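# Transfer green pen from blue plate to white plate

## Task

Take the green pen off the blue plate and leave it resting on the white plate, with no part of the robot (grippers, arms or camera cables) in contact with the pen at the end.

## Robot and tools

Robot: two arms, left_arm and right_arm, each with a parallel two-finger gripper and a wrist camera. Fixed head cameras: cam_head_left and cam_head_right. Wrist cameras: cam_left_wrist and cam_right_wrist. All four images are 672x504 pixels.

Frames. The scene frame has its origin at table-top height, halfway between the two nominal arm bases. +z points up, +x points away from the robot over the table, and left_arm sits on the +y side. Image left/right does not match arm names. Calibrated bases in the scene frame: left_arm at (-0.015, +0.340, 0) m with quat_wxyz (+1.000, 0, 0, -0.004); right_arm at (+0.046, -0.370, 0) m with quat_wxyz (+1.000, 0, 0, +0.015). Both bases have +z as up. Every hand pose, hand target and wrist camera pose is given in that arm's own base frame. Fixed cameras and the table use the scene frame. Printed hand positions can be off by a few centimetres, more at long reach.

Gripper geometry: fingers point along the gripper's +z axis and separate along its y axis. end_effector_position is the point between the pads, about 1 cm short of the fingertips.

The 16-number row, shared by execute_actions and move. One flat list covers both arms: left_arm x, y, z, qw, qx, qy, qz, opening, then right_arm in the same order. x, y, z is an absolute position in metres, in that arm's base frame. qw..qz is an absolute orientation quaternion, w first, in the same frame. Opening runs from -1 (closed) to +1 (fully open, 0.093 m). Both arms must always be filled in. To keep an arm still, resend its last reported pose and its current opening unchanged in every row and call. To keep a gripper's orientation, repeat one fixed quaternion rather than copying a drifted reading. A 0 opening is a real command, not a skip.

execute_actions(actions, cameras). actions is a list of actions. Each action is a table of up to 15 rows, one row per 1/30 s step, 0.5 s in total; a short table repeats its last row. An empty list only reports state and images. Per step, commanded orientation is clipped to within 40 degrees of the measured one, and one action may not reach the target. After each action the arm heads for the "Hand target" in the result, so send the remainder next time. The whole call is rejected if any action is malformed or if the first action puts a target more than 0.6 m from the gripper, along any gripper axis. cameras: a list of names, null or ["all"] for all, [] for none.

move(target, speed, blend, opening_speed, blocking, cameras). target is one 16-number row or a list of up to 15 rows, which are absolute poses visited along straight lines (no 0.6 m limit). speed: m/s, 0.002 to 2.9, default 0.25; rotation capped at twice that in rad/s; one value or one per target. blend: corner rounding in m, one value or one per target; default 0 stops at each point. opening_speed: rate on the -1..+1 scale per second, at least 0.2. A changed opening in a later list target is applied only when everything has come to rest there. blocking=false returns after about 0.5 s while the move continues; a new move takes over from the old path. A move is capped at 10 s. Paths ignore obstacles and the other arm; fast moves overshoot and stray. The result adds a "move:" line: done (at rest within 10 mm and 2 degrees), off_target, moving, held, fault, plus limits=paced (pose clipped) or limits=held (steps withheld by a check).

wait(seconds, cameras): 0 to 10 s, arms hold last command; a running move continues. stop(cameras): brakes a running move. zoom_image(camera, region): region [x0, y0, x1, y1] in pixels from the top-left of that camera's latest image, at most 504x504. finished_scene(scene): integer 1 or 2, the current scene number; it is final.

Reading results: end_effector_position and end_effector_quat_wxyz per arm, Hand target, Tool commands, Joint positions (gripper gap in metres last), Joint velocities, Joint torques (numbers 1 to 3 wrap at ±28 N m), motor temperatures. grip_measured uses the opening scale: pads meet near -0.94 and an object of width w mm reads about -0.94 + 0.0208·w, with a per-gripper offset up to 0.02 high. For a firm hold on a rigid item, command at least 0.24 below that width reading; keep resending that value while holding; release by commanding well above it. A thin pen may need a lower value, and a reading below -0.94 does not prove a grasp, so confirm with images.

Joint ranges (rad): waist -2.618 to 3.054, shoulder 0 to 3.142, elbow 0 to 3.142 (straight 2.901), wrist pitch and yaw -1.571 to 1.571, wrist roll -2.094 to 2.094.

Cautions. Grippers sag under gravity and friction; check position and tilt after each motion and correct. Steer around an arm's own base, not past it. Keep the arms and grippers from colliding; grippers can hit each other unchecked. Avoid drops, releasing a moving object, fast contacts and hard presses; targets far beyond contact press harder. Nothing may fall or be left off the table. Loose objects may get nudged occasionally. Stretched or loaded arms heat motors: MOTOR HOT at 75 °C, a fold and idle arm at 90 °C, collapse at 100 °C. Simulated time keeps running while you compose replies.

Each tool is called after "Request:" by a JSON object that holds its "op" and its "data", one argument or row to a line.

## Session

Request:
{"op": "execute_actions", "data": {
  "actions": []
}}

Request:
{"op": "zoom_image", "data": {
  "camera": "cam_head_right",
  "region": [140, 180, 500, 320]
}}

Scene clock: 0.00 s.
left_arm: end_effector_position=(+0.3444, -0.1940, +0.1429) grip_measured=+1.000 end_effector_quat_wxyz=(+0.410, +0.246, +0.846, -0.237) | right_arm: end_effector_position=(+0.3587, +0.1550, +0.1245) grip_measured=+1.000 end_effector_quat_wxyz=(+0.350, -0.104, +0.882, +0.298)
Joint positions: left_arm=[-0.358 1.38 0.763 -0.016 0.371 0.019 0.093] | right_arm=[0.202 1.439 0.77 -0.046 -0.495 0.195 0.093]
Joint velocities: within noise
Joint torques (N m): no reading
Motor temperatures (°C): left_arm=[26 28 29 29 26 28 26] | right_arm=[27 28 25 26 26 27 27]
Heat: left arm: 29 °C; right arm: 28 °C.
Hand target: left_arm +0.3457, -0.1944, +0.1474; +0.414, +0.246, +0.844, -0.237 | right_arm +0.3605, +0.1553, +0.1296; +0.356, -0.106, +0.879, +0.298
Tool commands: left_gripper/opening=+1.0 right_gripper/opening=+1.0

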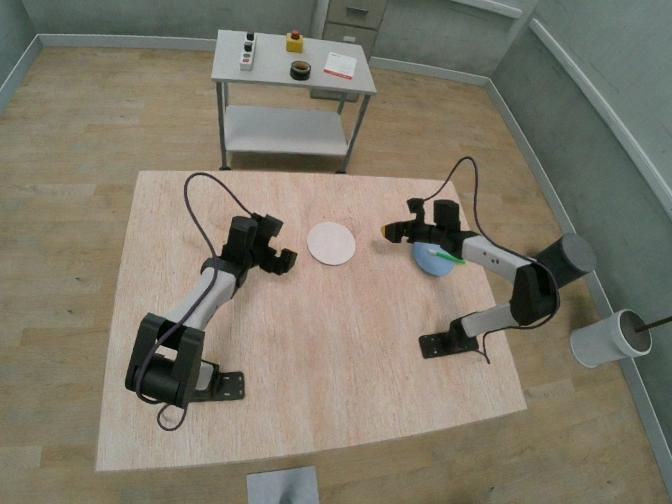

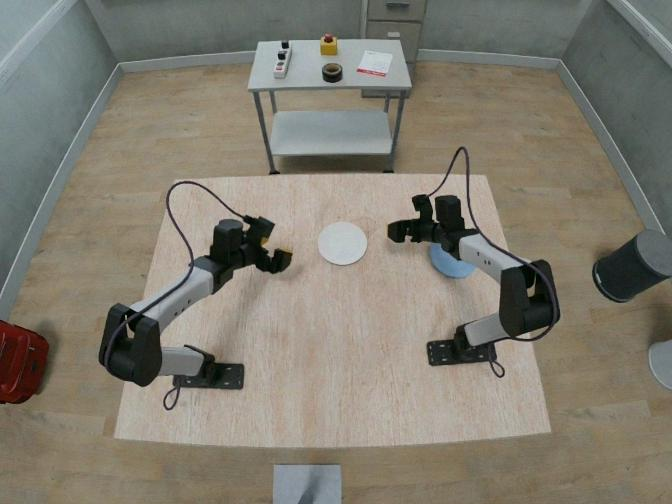

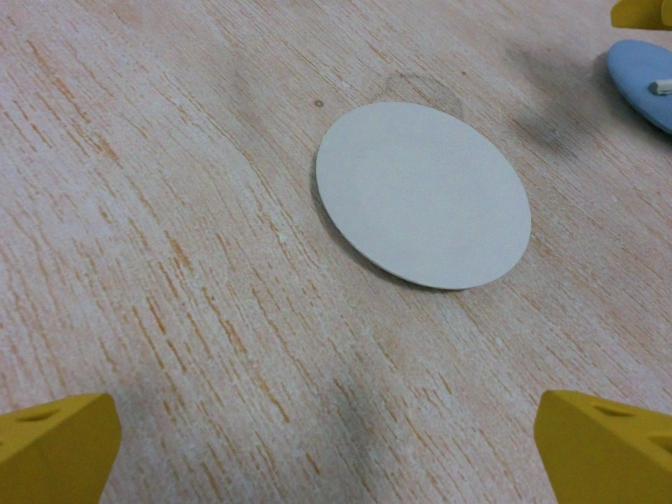

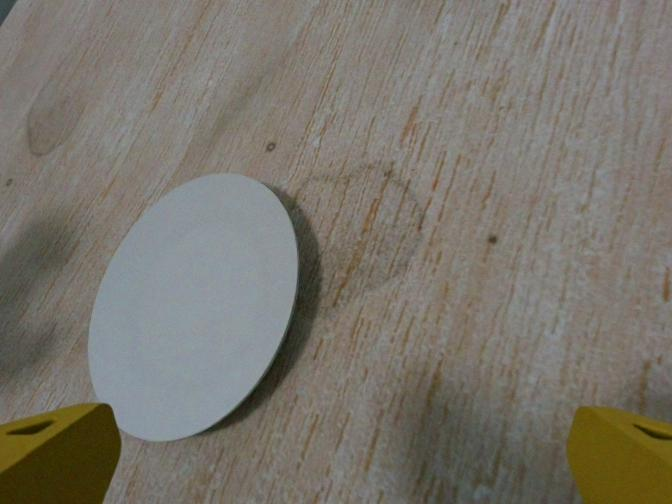

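Scaled by 1.400.

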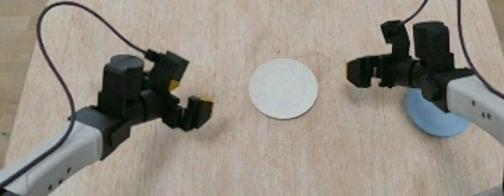

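Request:
{"op": "zoom_image", "data": {
  "camera": "cam_head_left",
  "region": [390, 210, 490, 300]
}}

Request:
{"op": "zoom_image", "data": {
  "camera": "cam_head_right",
  "region": [400, 210, 500, 300]
}}

Scaled by 5.040.

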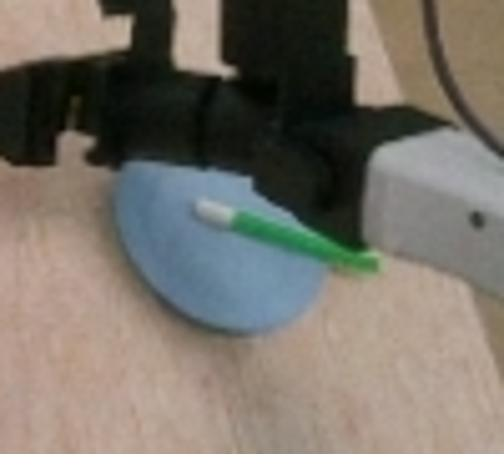

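Scaled by 5.040.

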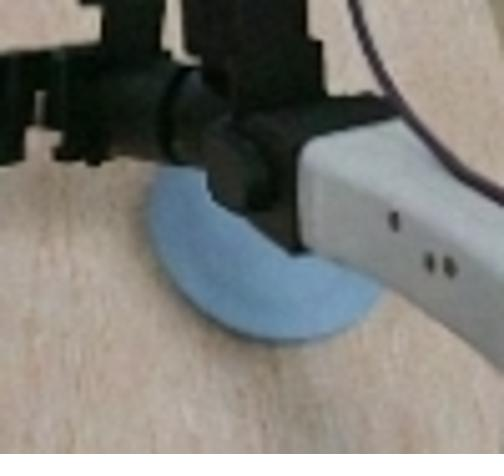

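Request:
{"op": "move", "data": {
  "target": [0.33, 0.0, 0.15, 0.47, 0, 0.8827, 0, 1, 0.335, -0.085, 0.15, 0, -0.5736, 0.8192, 0, 1],
  "speed": 0.35
}}

Request:
{"op": "zoom_image", "data": {
  "camera": "cam_head_left",
  "region": [390, 210, 490, 300]
}}

Request:
{"op": "zoom_image", "data": {
  "camera": "cam_head_right",
  "region": [400, 200, 500, 300]
}}

Scene clock: 47.53 s.
left_arm: end_effector_position=(+0.3425, -0.0088, +0.1699) grip_measured=+1.000 end_effector_quat_wxyz=(+0.499, +0.013, +0.866, -0.016) | right_arm: end_effector_position=(+0.3314, -0.0797, +0.1474) grip_measured=+1.000 end_effector_quat_wxyz=(+0.006, -0.572, +0.821, +0.004)
Joint positions: left_arm=[-0.009 1.036 0.599 -0.088 0.034 0.002 0.093] | right_arm=[-0.243 1.836 1.681 -1.414 -0.014 -1.46 0.093]
Joint torques (N m): left_arm=[0.76 -3.52 5.94 1.95 -0.2 -0.04] | right_arm=[-0.2 -7.25 8.27 0.06 0 -0.04]
Motor temperatures (°C): left_arm=[26 31 33 37 26 28 26] | right_arm=[27 32 29 31 26 27 27]
Heat: left arm: 37 °C; right arm: 32 °C.
Hand target: left_arm +0.3301, -0.0026, +0.1503; +0.470, +0.002, +0.882, -0.007 | right_arm +0.3336, -0.0845, +0.1515; +0.001, -0.575, +0.818, -0.001
Off the commanded pose: left_arm 0.025 m, 5 deg | right_arm 0.007 m, 1 deg.
move: off_target (left_arm)

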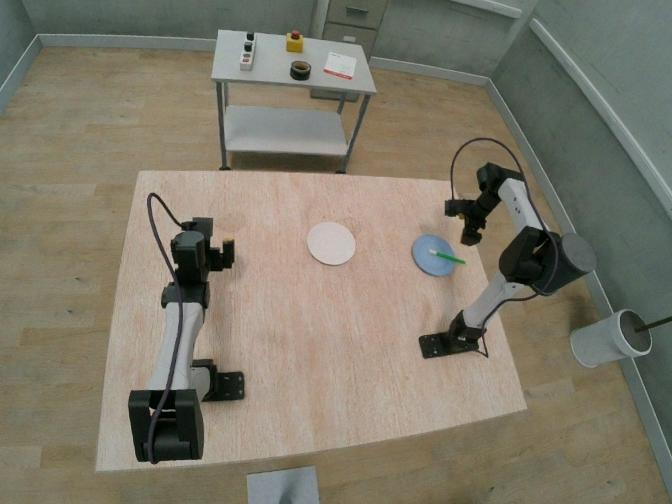

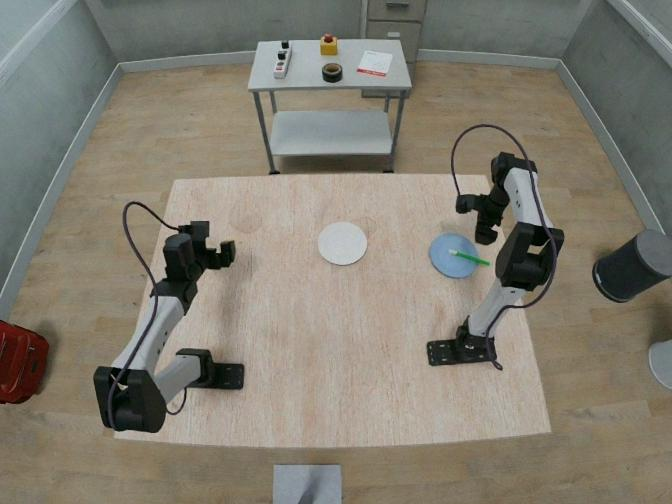

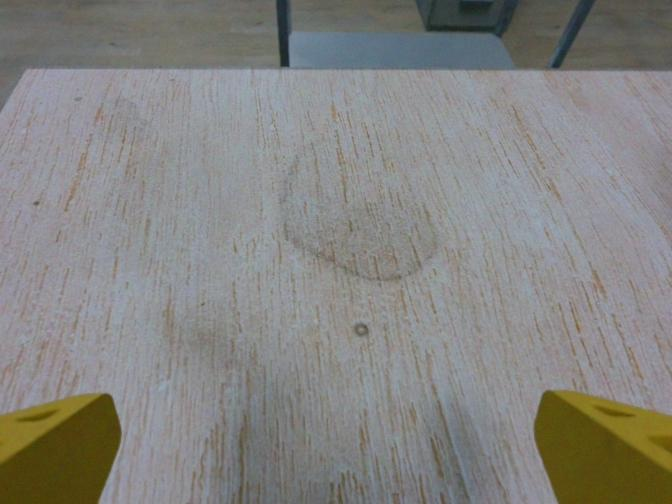

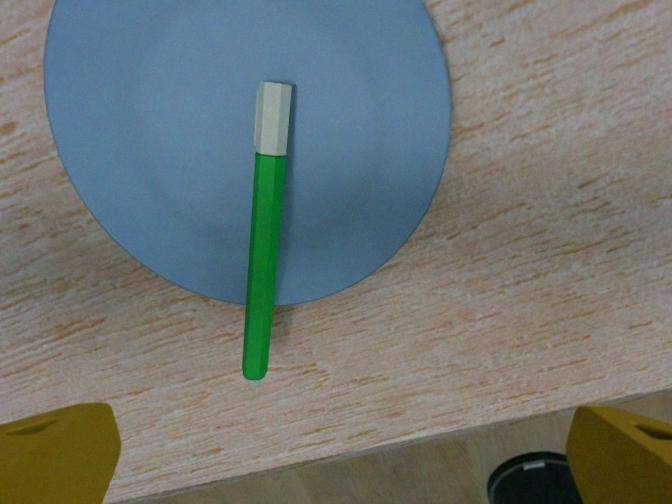

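Scaled by 5.040.

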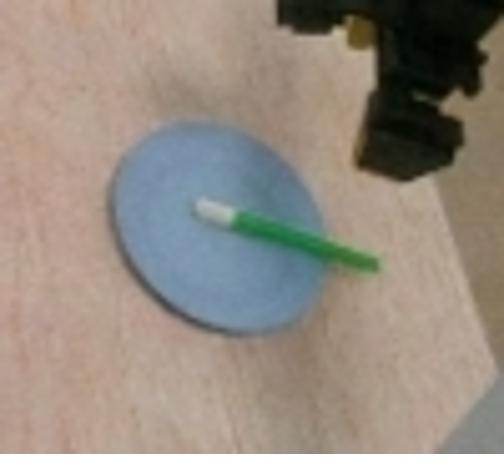

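Scaled by 5.040.

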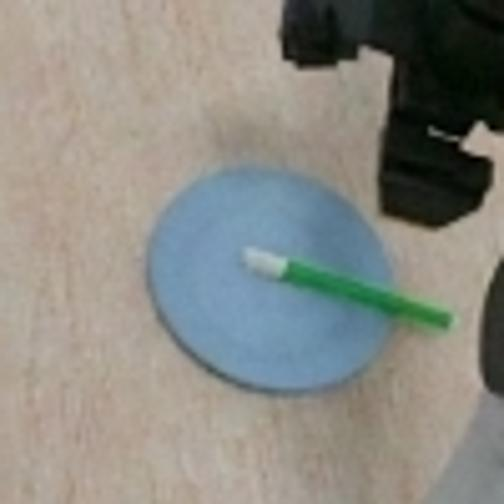

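Request:
{"op": "move", "data": {
  "target": [0.3425, -0.0088, 0.1699, 0.499, 0.013, 0.866, -0.016, 1, 0.295, -0.075, 0.085, 0, -0.5225, 0.8526, 0, 0.0],
  "speed": 0.2,
  "opening_speed": 1.0,
  "cameras": ["cam_head_right", "cam_right_wrist"]
}}

Request:
{"op": "zoom_image", "data": {
  "camera": "cam_head_right",
  "region": [400, 200, 500, 300]
}}

Scene clock: 84.50 s.
left_arm: end_effector_position=(+0.3425, -0.0085, +0.1699) grip_measured=+1.000 end_effector_quat_wxyz=(+0.499, +0.013, +0.866, -0.016) | right_arm: end_effector_position=(+0.2969, -0.0720, +0.0835) grip_measured=+0.002 end_effector_quat_wxyz=(-0.003, -0.528, +0.849, +0.013)
Joint positions: left_arm=[-0.009 1.036 0.599 -0.088 0.032 0.002 0.093] | right_arm=[-0.246 1.736 1.304 -1.161 -0.014 -1.359 0.045]
Joint torques (N m): left_arm=[-0.13 -2.44 8.66 2.48 0.01 0.02] | right_arm=[-0.12 -9.95 3.52 0.48 -0.01 0.18]
Heat: left arm: 38 °C; right arm: 34 °C.
Hand target: left_arm +0.3425, -0.0086, +0.1699; +0.499, +0.013, +0.866, -0.015 | right_arm +0.2953, -0.0750, +0.0850; +0.000, -0.522, +0.853, +0.000
Off the commanded pose: left_arm 0.000 m, 0 deg | right_arm 0.004 m, 2 deg.
move: done

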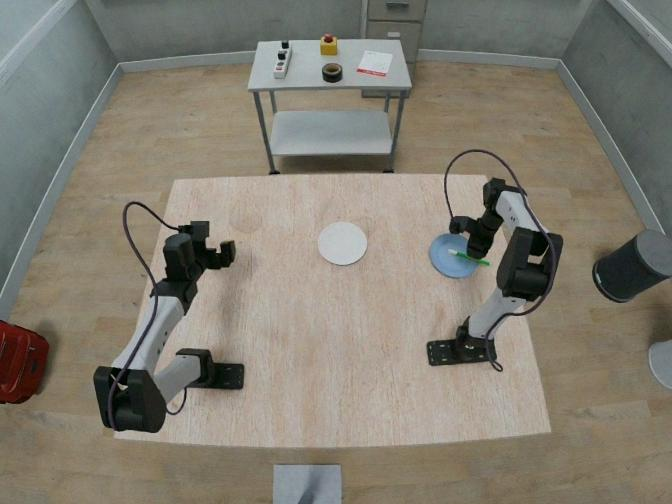

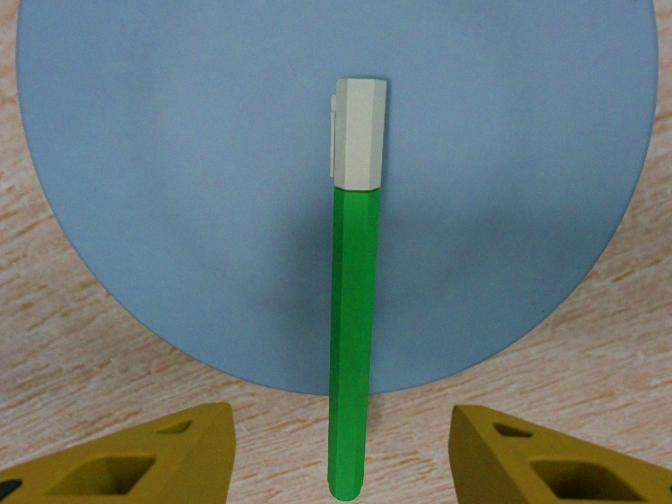

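Scaled by 5.040.

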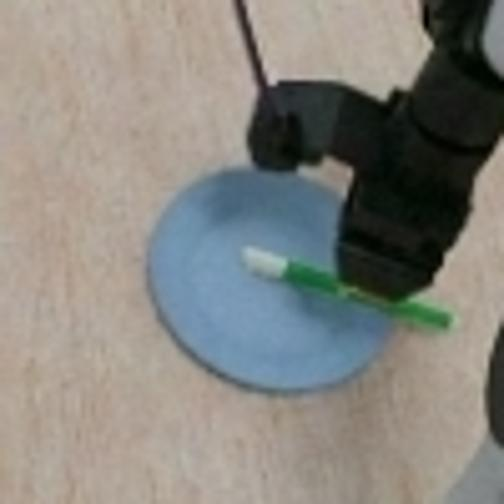

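Request:
{"op": "move", "data": {
  "target": [0.3425, -0.0088, 0.1699, 0.499, 0.013, 0.866, -0.016, 1, 0.297, -0.076, 0.030, 0, -0.5225, 0.8526, 0, 0.0],
  "speed": 0.12,
  "cameras": ["cam_head_right", "cam_right_wrist"]
}}

Request:
{"op": "zoom_image", "data": {
  "camera": "cam_head_right",
  "region": [400, 200, 500, 300]
}}

Scene clock: 109.17 s.
left_arm: end_effector_position=(+0.3425, -0.0085, +0.1699) grip_measured=+1.000 end_effector_quat_wxyz=(+0.499, +0.013, +0.866, -0.016) | right_arm: end_effector_position=(+0.2987, -0.0725, +0.0368) grip_measured=+0.002 end_effector_quat_wxyz=(+0.006, -0.528, +0.849, +0.004)
Joint positions: left_arm=[-0.009 1.036 0.599 -0.088 0.032 0.002 0.093] | right_arm=[-0.246 1.77 1.151 -0.949 -0.014 -1.359 0.045]
Joint torques (N m): left_arm=[-0.13 -2.45 8.66 2.47 0.03 0.02] | right_arm=[-0.2 -6.69 3.74 0.55 -0.02 0.17]
Motor temperatures (°C): left_arm=[26 29 35 42 26 28 26] | right_arm=[27 38 30 28 26 27 27]
Heat: left arm: 42 °C; right arm: 38 °C.
Hand target: left_arm +0.3425, -0.0088, +0.1699; +0.499, +0.013, +0.866, -0.016 | right_arm +0.2966, -0.0758, +0.0302; +0.000, -0.523, +0.853, +0.000
Off the commanded pose: left_arm 0.000 m, 0 deg | right_arm 0.008 m, 1 deg.
move: done

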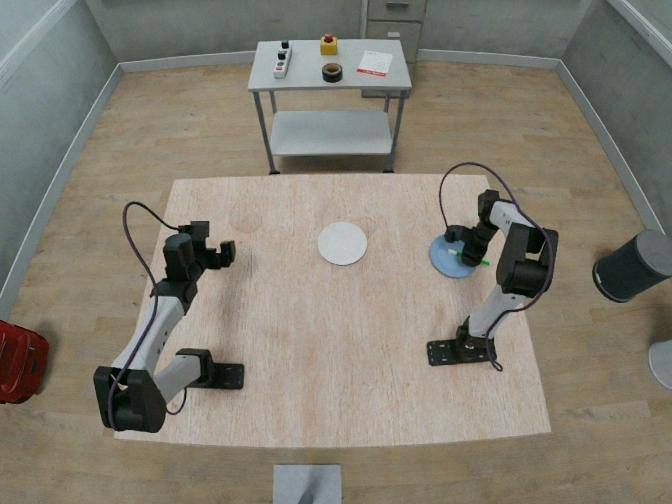

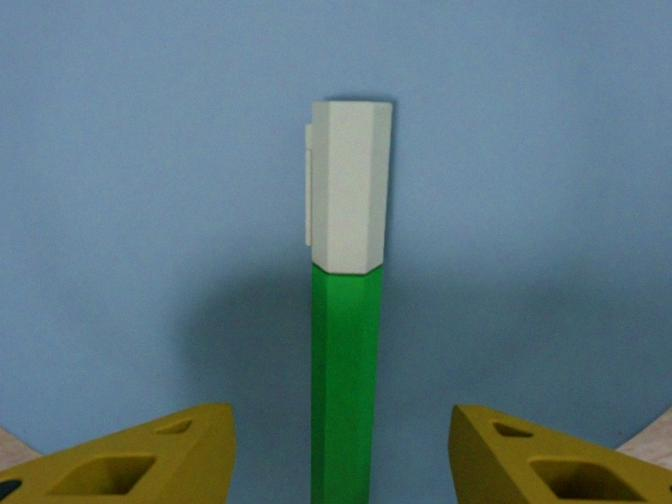

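Scaled by 5.040.

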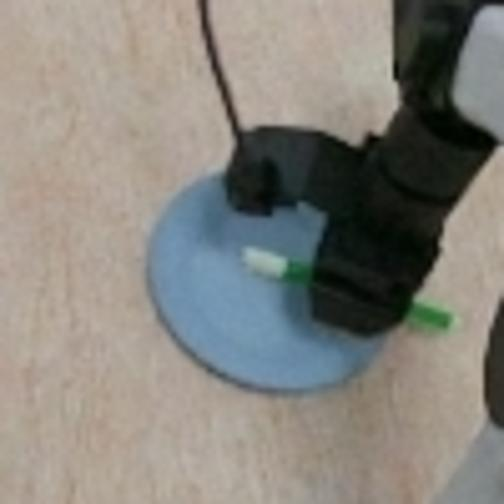

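Request:
{"op": "move", "data": {
  "target": [0.3425, -0.0088, 0.1699, 0.499, 0.013, 0.866, -0.016, 1, 0.297, -0.076, 0.019, 0, -0.5225, 0.8526, 0, 0.0],
  "speed": 0.06,
  "cameras": ["cam_right_wrist"]
}}

Scene clock: 120.37 s.
left_arm: end_effector_position=(+0.3425, -0.0085, +0.1699) grip_measured=+1.000 end_effector_quat_wxyz=(+0.499, +0.013, +0.866, -0.016) | right_arm: end_effector_position=(+0.2997, -0.0727, +0.0269) grip_measured=+0.002 end_effector_quat_wxyz=(+0.007, -0.528, +0.849, +0.002)
Joint positions: left_arm=[-0.009 1.036 0.599 -0.088 0.032 0.002 0.093] | right_arm=[-0.246 1.785 1.127 -0.906 -0.014 -1.359 0.045]
Joint torques (N m): left_arm=[-0.13 -2.44 8.65 2.47 0.03 0.02] | right_arm=[-0.2 -6.48 3.54 0.56 -0.01 0.17]
Heat: left arm: 43 °C; right arm: 37 °C.
Hand target: left_arm +0.3425, -0.0088, +0.1699; +0.499, +0.013, +0.866, -0.016 | right_arm +0.2968, -0.0759, +0.0193; +0.000, -0.523, +0.853, +0.000
Off the commanded pose: left_arm 0.000 m, 0 deg | right_arm 0.009 m, 1 deg.
move: done

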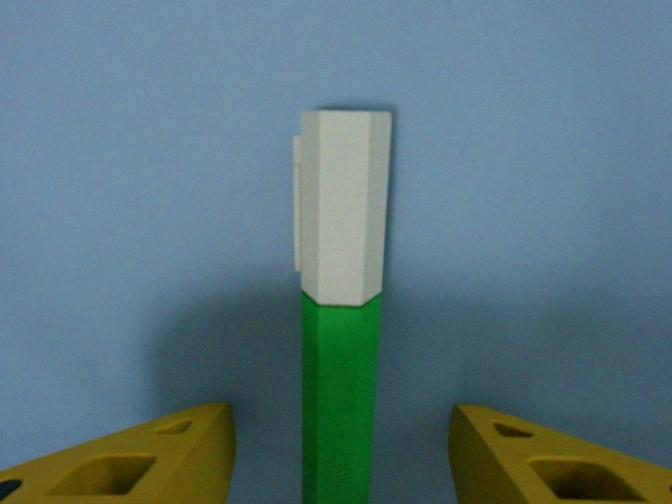

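Request:
{"op": "move", "data": {
  "target": [0.3425,-0.0088,0.1699,0.499,0.013,0.866,-0.016,1,0.297,-0.076,0.019,0,-0.5225,0.8526,0,-0.95],
  "opening_speed": 0.6,
  "cameras": ["cam_right_wrist"]
}}

Scene clock: 152.60 s.
left_arm: end_effector_position=(+0.3425, -0.0085, +0.1699) grip_measured=+1.000 end_effector_quat_wxyz=(+0.499, +0.013, +0.866, -0.016) | right_arm: end_effector_position=(+0.3000, -0.0728, +0.0269) grip_measured=-0.856 end_effector_quat_wxyz=(+0.008, -0.528, +0.849, +0.002)
Joint positions: left_arm=[-0.009 1.036 0.599 -0.088 0.032 0.002 0.093] | right_arm=[-0.246 1.785 1.127 -0.905 -0.014 -1.359 0.004]
Joint torques (N m): left_arm=[-0.13 -2.45 8.65 2.47 0.03 0.02] | right_arm=[-0.18 -6.49 3.51 0.58 -0.01 0.17]
Heat: left arm: 45 °C; right arm: 35 °C.
Hand target: left_arm +0.3425, -0.0088, +0.1699; +0.499, +0.013, +0.866, -0.016 | right_arm +0.2969, -0.0759, +0.0192; +0.000, -0.523, +0.853, +0.000
Off the commanded pose: left_arm 0.000 m, 0 deg | right_arm 0.009 m, 1 deg.
move: done

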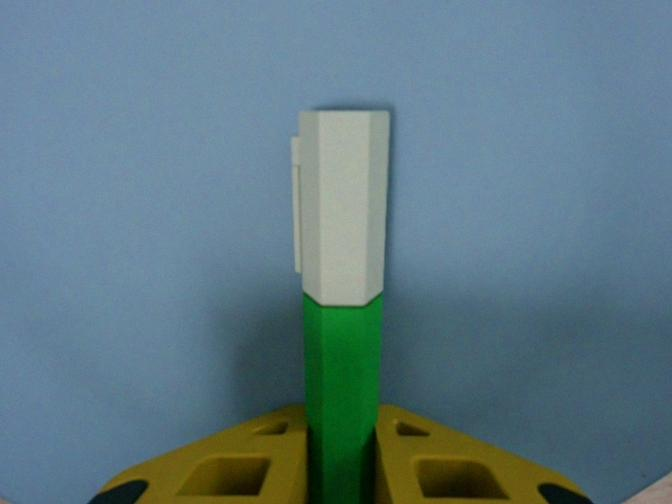

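Request:
{"op": "move", "data": {
  "target": [
    [0.3425,-0.0088,0.1699,0.499,0.013,0.866,-0.016,1,0.300,-0.073,0.12,0,-0.5225,0.8526,0,-0.95],
    [0.3425,-0.0088,0.1699,0.499,0.013,0.866,-0.016,1,0.367,0.32,0.12,0,-0.857,0.515,0,-0.95]
  ],
  "blend": [0.04,0],
  "speed": [0.15,0.22]
}}

Scene clock: 162.23 s.
left_arm: end_effector_position=(+0.3425, -0.0085, +0.1699) grip_measured=+1.000 end_effector_quat_wxyz=(+0.499, +0.013, +0.866, -0.016) | right_arm: end_effector_position=(+0.3648, +0.3222, +0.1192) grip_measured=-0.865 end_effector_quat_wxyz=(-0.046, +0.854, -0.518, +0.010)
Joint positions: left_arm=[-0.009 1.036 0.599 -0.088 0.032 0.002 0.093] | right_arm=[0.721 2.459 2.544 -1.561 -0.008 -1.329 0.004]
Joint torques (N m): left_arm=[-0.13 -2.44 8.65 2.47 0.03 0.02] | right_arm=[-0.18 -11.85 8.05 0.26 0 -0.05]
Heat: left arm: 46 °C; right arm: 35 °C.
Hand target: left_arm +0.3425, -0.0088, +0.1699; +0.499, +0.013, +0.866, -0.016 | right_arm +0.3677, +0.3185, +0.1197; -0.041, +0.856, -0.515, +0.016
Off the commanded pose: left_arm 0.000 m, 0 deg | right_arm 0.003 m, 5 deg.
joint sent to its limit (right arm) — joint 4 (wrist pitch), lower limit. The joint targets are off in orientation, not in position.
move: off_target (right_arm)

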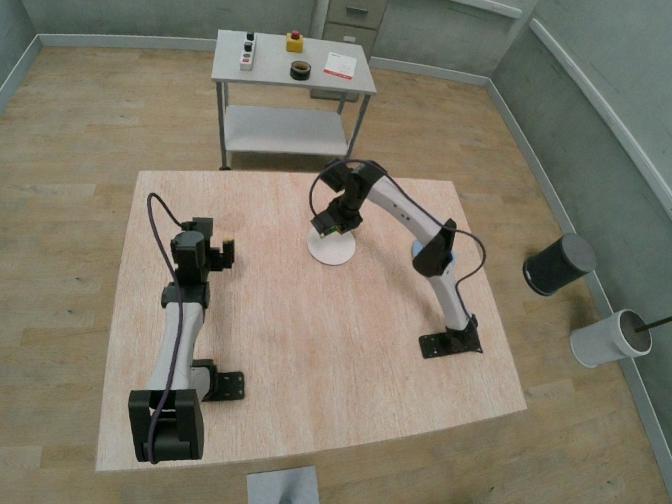

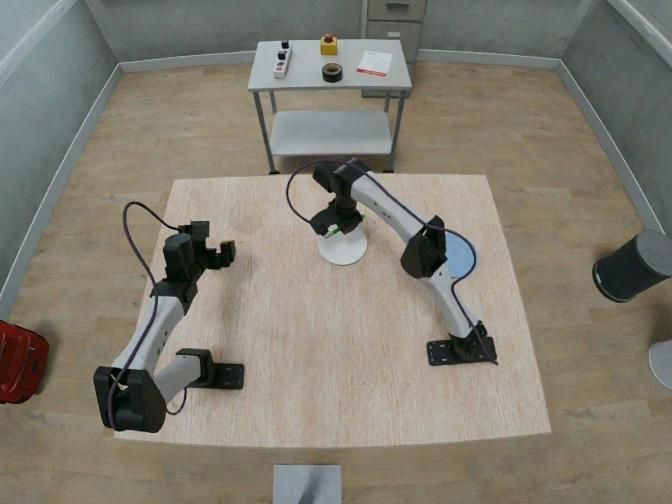

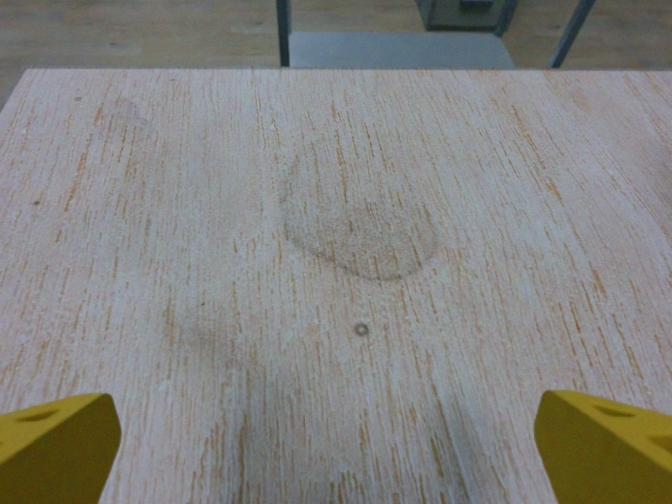

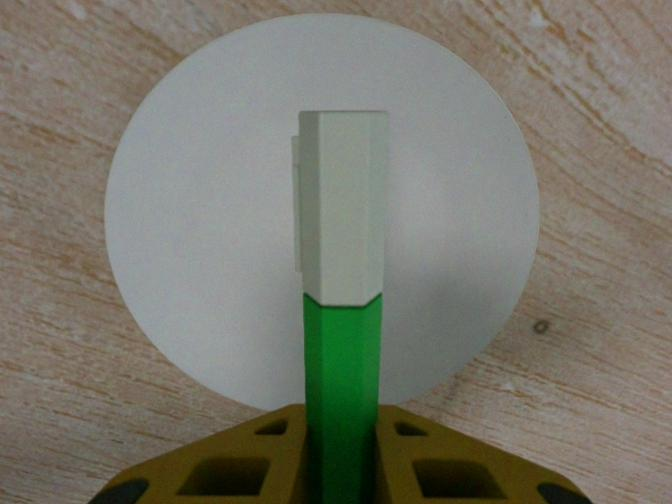

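Request:
{"op": "move", "data": {
  "target": [0.3425,-0.0088,0.1699,0.499,0.013,0.866,-0.016,1,0.363,0.329,0.045,0,-0.857,0.515,0,-0.95],
  "speed": 0.12,
  "cameras": ["cam_right_wrist"]
}}

Scene clock: 191.80 s.
left_arm: end_effector_position=(+0.3425, -0.0085, +0.1699) grip_measured=+1.000 end_effector_quat_wxyz=(+0.499, +0.013, +0.866, -0.016) | right_arm: end_effector_position=(+0.3626, +0.3271, +0.0543) grip_measured=-0.865 end_effector_quat_wxyz=(-0.003, +0.858, -0.514, -0.003)
Joint positions: left_arm=[-0.009 1.036 0.599 -0.088 0.032 0.002 0.093] | right_arm=[0.731 2.536 2.427 -1.457 -0.008 -1.329 0.004]
Joint torques (N m): left_arm=[-0.13 -2.45 8.66 2.48 0.03 0.02] | right_arm=[0.64 -12.67 4.41 0.54 -0.06 0.15]
Motor temperatures (°C): left_arm=[26 29 37 48 26 28 26] | right_arm=[27 44 31 28 26 27 28]
Heat: left arm: 48 °C; right arm: 44 °C.
Hand target: left_arm +0.3425, -0.0088, +0.1699; +0.499, +0.013, +0.866, -0.016 | right_arm +0.3630, +0.3289, +0.0451; +0.000, +0.857, -0.515, +0.000
Off the commanded pose: left_arm 0.000 m, 0 deg | right_arm 0.009 m, 1 deg.
move: done

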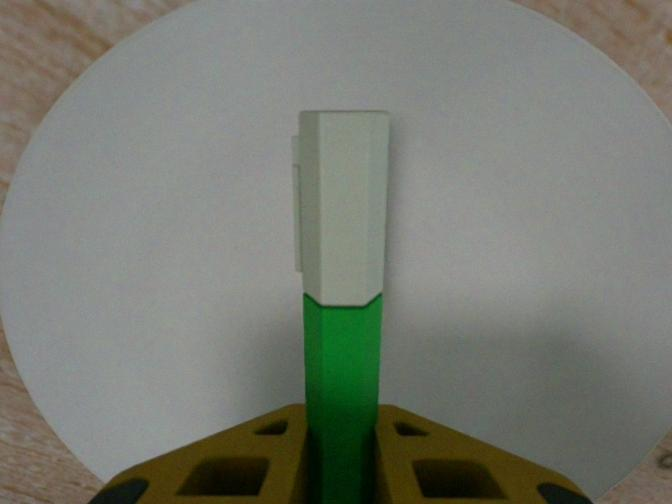

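Request:
{"op": "move", "data": {
  "target": [0.3425,-0.0088,0.1699,0.499,0.013,0.866,-0.016,1,0.366,0.338,0.020,0,-0.857,0.515,0,-0.95],
  "speed": 0.05,
  "cameras": ["cam_right_wrist"]
}}

Request:
{"op": "zoom_image", "data": {
  "camera": "cam_right_wrist",
  "region": [236, 60, 440, 213]
}}

Scene clock: 201.03 s.
left_arm: end_effector_position=(+0.3425, -0.0085, +0.1699) grip_measured=+1.000 end_effector_quat_wxyz=(+0.499, +0.013, +0.866, -0.016) | right_arm: end_effector_position=(+0.3654, +0.3347, +0.0342) grip_measured=-0.865 end_effector_quat_wxyz=(-0.003, +0.860, -0.511, -0.003)
Joint positions: left_arm=[-0.009 1.036 0.599 -0.088 0.032 0.002 0.093] | right_arm=[0.739 2.577 2.424 -1.413 -0.008 -1.331 0.004]
Joint torques (N m): left_arm=[-0.13 -2.44 8.65 2.47 0.03 0.02] | right_arm=[0.69 -12.14 4.11 0.67 -0.07 0.2]
Heat: left arm: 48 °C; right arm: 44 °C.
Hand target: left_arm +0.3425, -0.0088, +0.1699; +0.499, +0.013, +0.866, -0.016 | right_arm +0.3655, +0.3375, +0.0202; +0.001, +0.859, -0.512, +0.000
Off the commanded pose: left_arm 0.000 m, 0 deg | right_arm 0.015 m, 1 deg.
move: off_target (right_arm)

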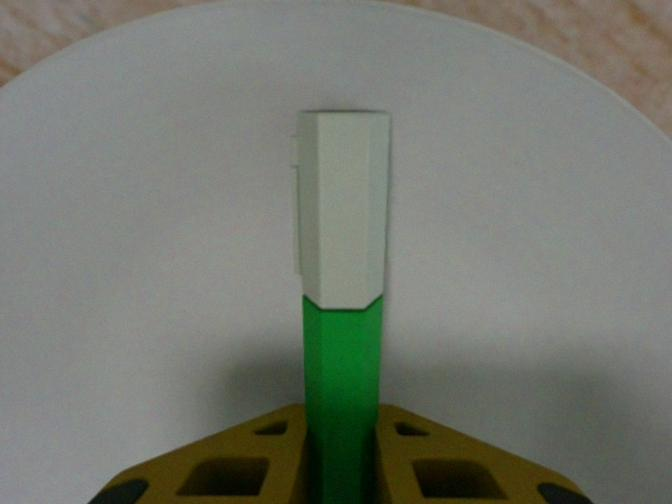

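Scaled by 2.471.

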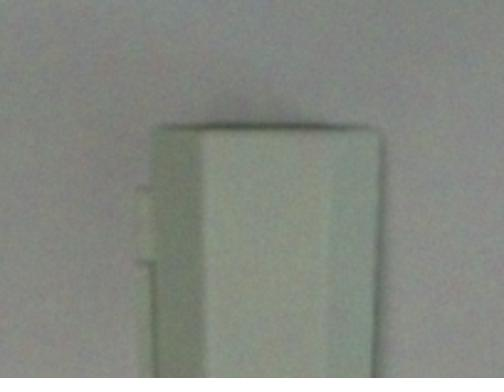

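Request:
{"op": "move", "data": {
  "target": [0.3425,-0.0088,0.1699,0.499,0.013,0.866,-0.016,1,0.3655,0.3395,0.013,0,-0.857,0.515,0,-0.95],
  "speed": 0.04
}}

Request:
{"op": "zoom_image", "data": {
  "camera": "cam_right_wrist",
  "region": [236, 60, 440, 213]
}}

Request:
{"op": "zoom_image", "data": {
  "camera": "cam_head_right",
  "region": [280, 190, 400, 280]
}}

Request:
{"op": "zoom_image", "data": {
  "camera": "cam_head_left",
  "region": [280, 190, 400, 280]
}}

Scene clock: 211.23 s.
left_arm: end_effector_position=(+0.3425, -0.0085, +0.1699) grip_measured=+1.000 end_effector_quat_wxyz=(+0.499, +0.013, +0.866, -0.016) | right_arm: end_effector_position=(+0.3662, +0.3355, +0.0312) grip_measured=-0.865 end_effector_quat_wxyz=(-0.005, +0.859, -0.512, -0.002)
Joint positions: left_arm=[-0.009 1.036 0.599 -0.088 0.032 0.002 0.093] | right_arm=[0.739 2.577 2.412 -1.397 -0.008 -1.328 0.004]
Joint torques (N m): left_arm=[-0.13 -2.44 8.65 2.47 0.02 0.02] | right_arm=[1.01 -11.9 3.3 0.79 -0.07 0.23]
Heat: left arm: 49 °C; right arm: 46 °C.
Hand target: left_arm +0.3425, -0.0088, +0.1699; +0.499, +0.013, +0.866, -0.016 | right_arm +0.3650, +0.3389, +0.0133; +0.001, +0.858, -0.514, +0.000
Off the commanded pose: left_arm 0.000 m, 0 deg | right_arm 0.019 m, 1 deg.
move: off_target (right_arm)

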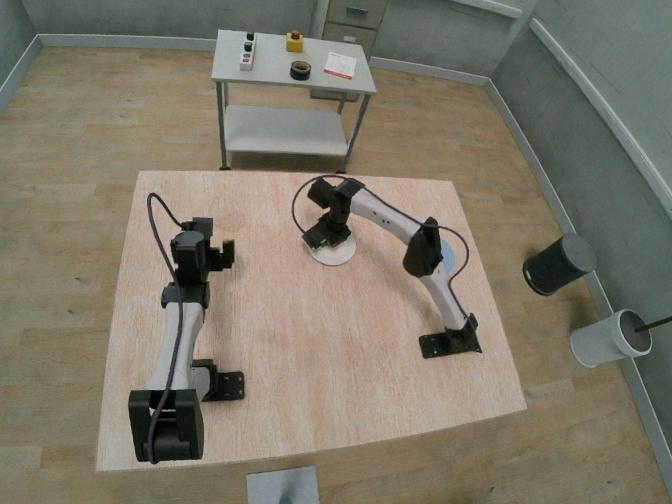

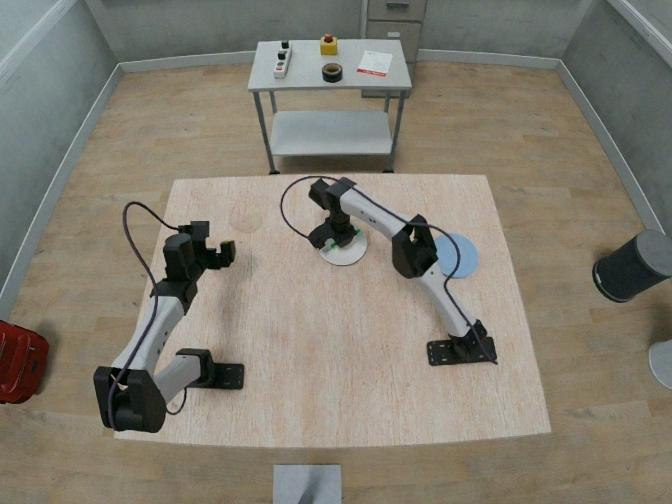

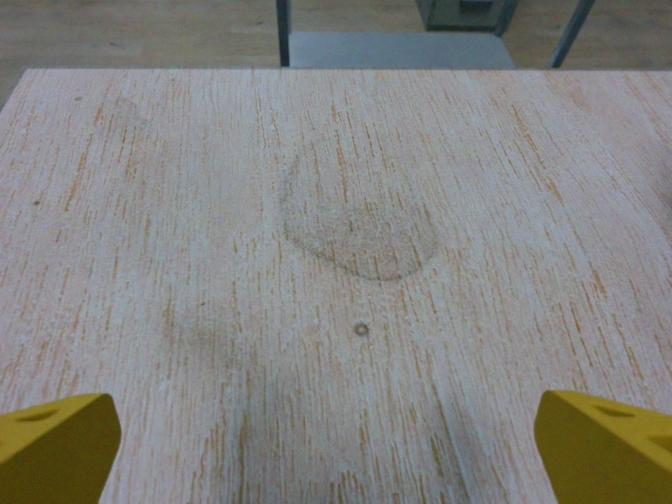

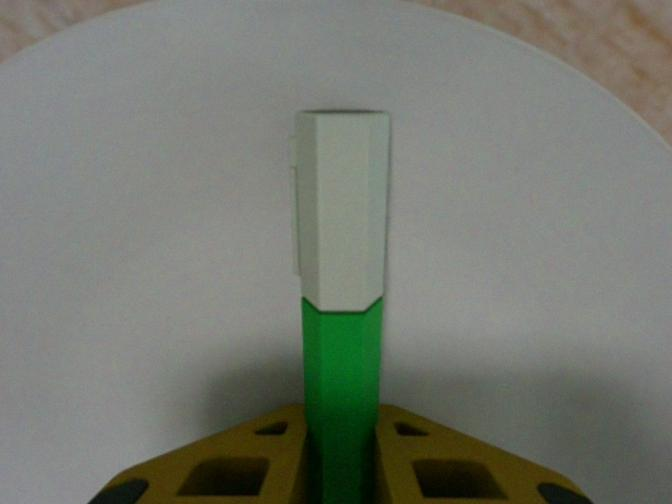

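Scaled by 2.471.

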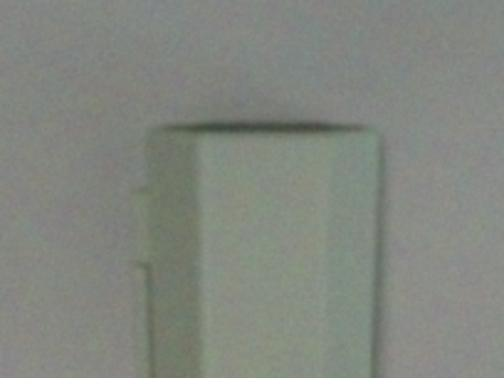

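Scaled by 4.200.

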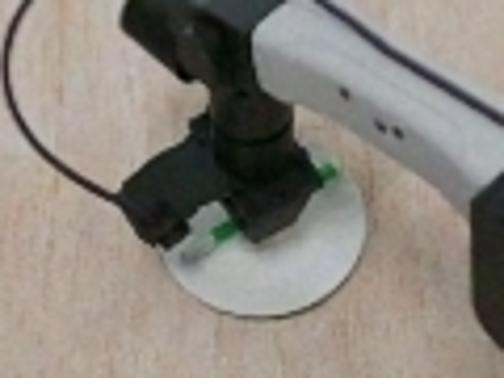

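Scaled by 4.200.

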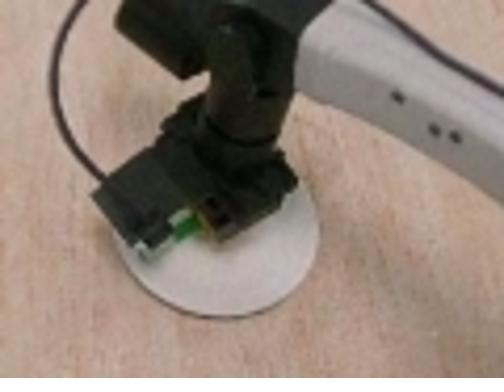

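Request:
{"op": "move", "data": {
  "target": [0.3425,-0.0088,0.1699,0.499,0.013,0.866,-0.016,1,0.3655,0.339,0.005,0,-0.857,0.515,0,-0.95],
  "speed": 0.04,
  "cameras": ["cam_right_wrist"]
}}

Request:
{"op": "zoom_image", "data": {
  "camera": "cam_right_wrist",
  "region": [236, 60, 440, 213]
}}

Scene clock: 239.00 s.
left_arm: end_effector_position=(+0.3425, -0.0085, +0.1699) grip_measured=+1.000 end_effector_quat_wxyz=(+0.499, +0.013, +0.866, -0.016) | right_arm: end_effector_position=(+0.3660, +0.3353, +0.0272) grip_measured=-0.866 end_effector_quat_wxyz=(-0.005, +0.859, -0.512, -0.002)
Joint positions: left_arm=[-0.009 1.036 0.599 -0.088 0.032 0.002 0.093] | right_arm=[0.739 2.573 2.388 -1.377 -0.008 -1.328 0.004]
Joint torques (N m): left_arm=[-0.13 -2.45 8.65 2.48 0.02 0.02] | right_arm=[0.88 -11.78 2.24 0.97 -0.07 0.25]
Motor temperatures (°C): left_arm=[26 29 38 50 26 28 26] | right_arm=[27 50 30 28 26 27 29]
Heat: left arm: 50 °C; right arm: 50 °C.
Hand target: left_arm +0.3425, -0.0088, +0.1699; +0.499, +0.013, +0.866, -0.016 | right_arm +0.3650, +0.3385, +0.0056; +0.001, +0.857, -0.515, +0.000
Off the commanded pose: left_arm 0.000 m, 0 deg | right_arm 0.022 m, 1 deg.
move: off_target (right_arm)

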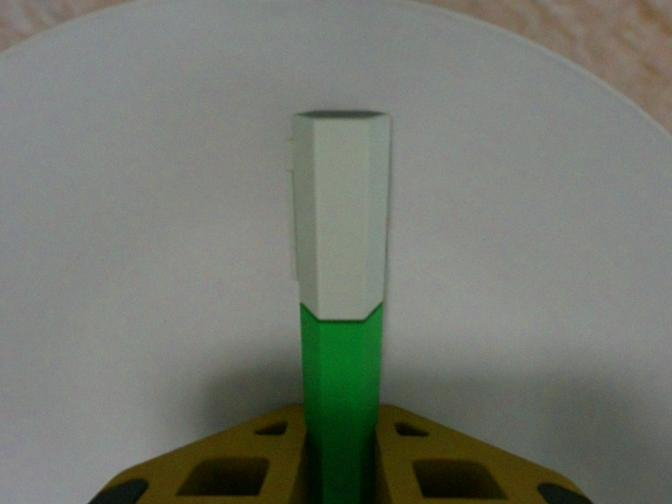

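Scaled by 2.471.

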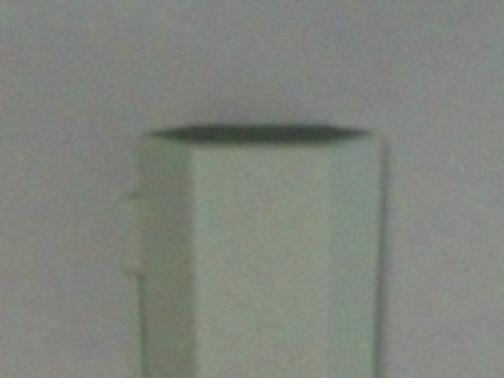

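Request:
{"op": "move", "data": {
  "target": [0.3425,-0.0088,0.1699,0.499,0.013,0.866,-0.016,1,0.3655,0.339,-0.002,0,-0.857,0.515,0,-0.95],
  "speed": 0.04,
  "cameras": ["cam_right_wrist"]
}}

Request:
{"op": "zoom_image", "data": {
  "camera": "cam_right_wrist",
  "region": [236, 60, 440, 213]
}}

Scene clock: 253.87 s.
left_arm: end_effector_position=(+0.3425, -0.0085, +0.1699) grip_measured=+1.000 end_effector_quat_wxyz=(+0.499, +0.013, +0.866, -0.016) | right_arm: end_effector_position=(+0.3659, +0.3352, +0.0265) grip_measured=-0.866 end_effector_quat_wxyz=(-0.008, +0.859, -0.512, -0.001)
Joint positions: left_arm=[-0.009 1.036 0.599 -0.088 0.032 0.002 0.093] | right_arm=[0.739 2.559 2.359 -1.356 -0.008 -1.328 0.004]
Joint torques (N m): left_arm=[-0.13 -2.44 8.65 2.47 0.03 0.02] | right_arm=[0.88 -10.67 1.99 1.06 -0.08 0.25]
Heat: left arm: 51 °C; right arm: 48 °C.
Hand target: left_arm +0.3425, -0.0088, +0.1699; +0.499, +0.013, +0.866, -0.016 | right_arm +0.3642, +0.3377, -0.0013; +0.002, +0.857, -0.515, +0.000
Off the commanded pose: left_arm 0.000 m, 0 deg | right_arm 0.029 m, 1 deg.
move: off_target (right_arm)

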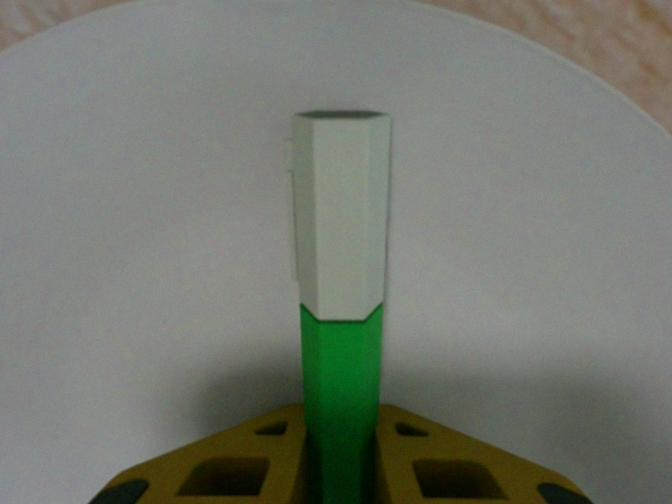

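Scaled by 2.471.

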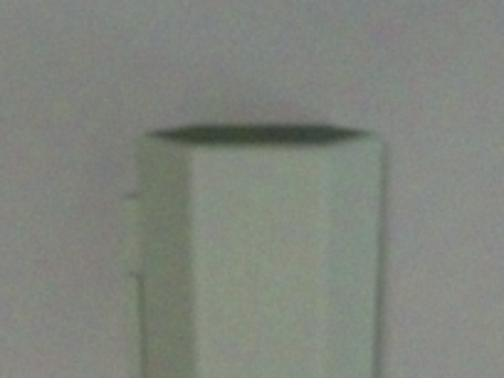

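Request:
{"op": "move", "data": {
  "target": [0.3425,-0.0088,0.1699,0.499,0.013,0.866,-0.016,1,0.3655,0.337,0.008,0,-0.857,0.515,0,0.05],
  "speed": 0.04,
  "opening_speed": 0.5
}}

Request:
{"op": "zoom_image", "data": {
  "camera": "cam_head_right",
  "region": [280, 190, 400, 280]
}}

Scene clock: 265.37 s.
left_arm: end_effector_position=(+0.3425, -0.0085, +0.1699) grip_measured=+1.000 end_effector_quat_wxyz=(+0.499, +0.013, +0.866, -0.016) | right_arm: end_effector_position=(+0.3615, +0.3304, +0.0272) grip_measured=+0.047 end_effector_quat_wxyz=(+0.004, +0.855, -0.518, -0.004)
Joint positions: left_arm=[-0.009 1.036 0.599 -0.088 0.032 0.002 0.093] | right_arm=[0.739 2.556 2.356 -1.38 -0.005 -1.313 0.047]
Joint torques (N m): left_arm=[-0.13 -2.44 8.65 2.47 0.03 0.02] | right_arm=[0.68 -11.18 3.95 0.95 -0.1 0.16]
Heat: left arm: 51 °C; right arm: 48 °C.
Hand target: left_arm +0.3425, -0.0088, +0.1699; +0.499, +0.013, +0.866, -0.016 | right_arm +0.3649, +0.3364, +0.0085; +0.000, +0.855, -0.519, +0.000
Off the commanded pose: left_arm 0.000 m, 0 deg | right_arm 0.021 m, 1 deg.
move: off_target (right_arm)

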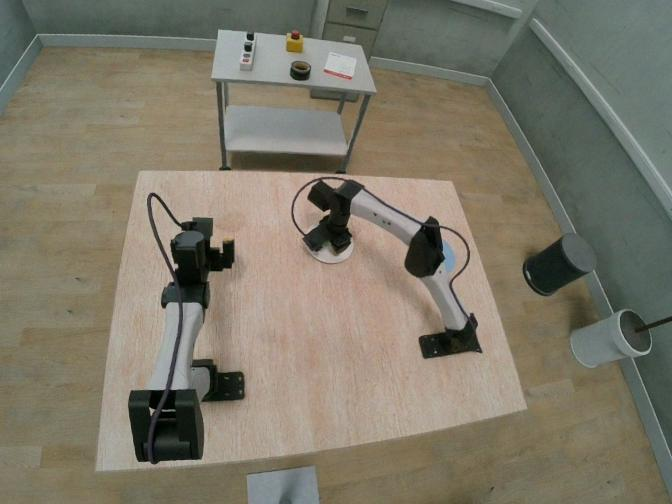

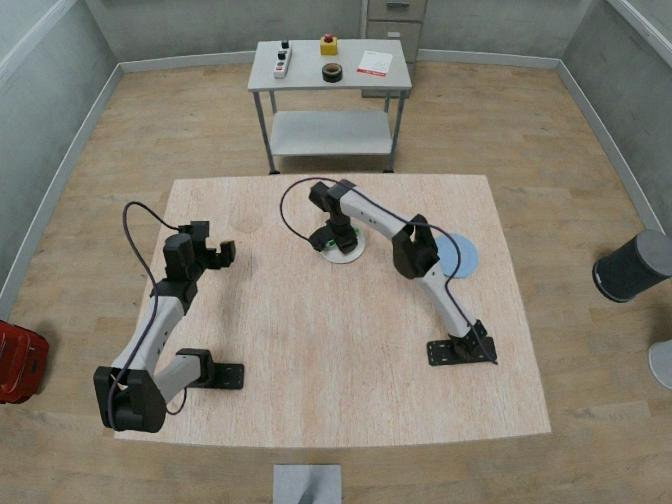

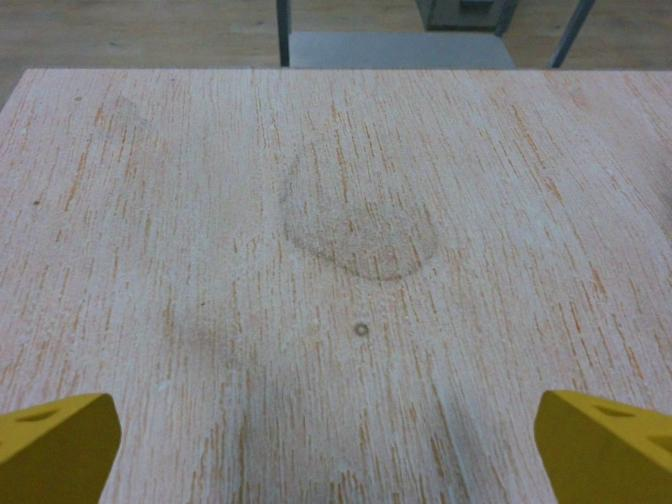

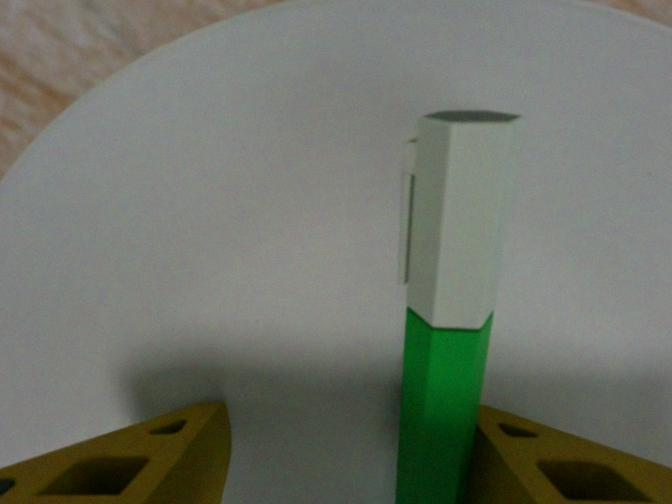

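Scaled by 4.200.

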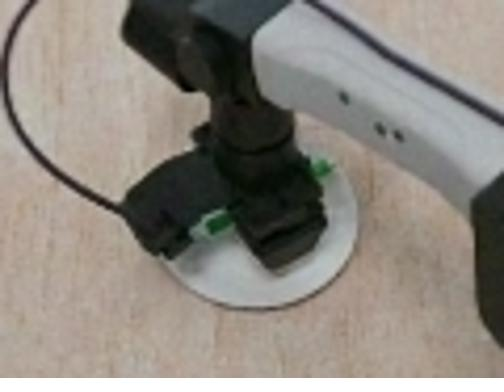

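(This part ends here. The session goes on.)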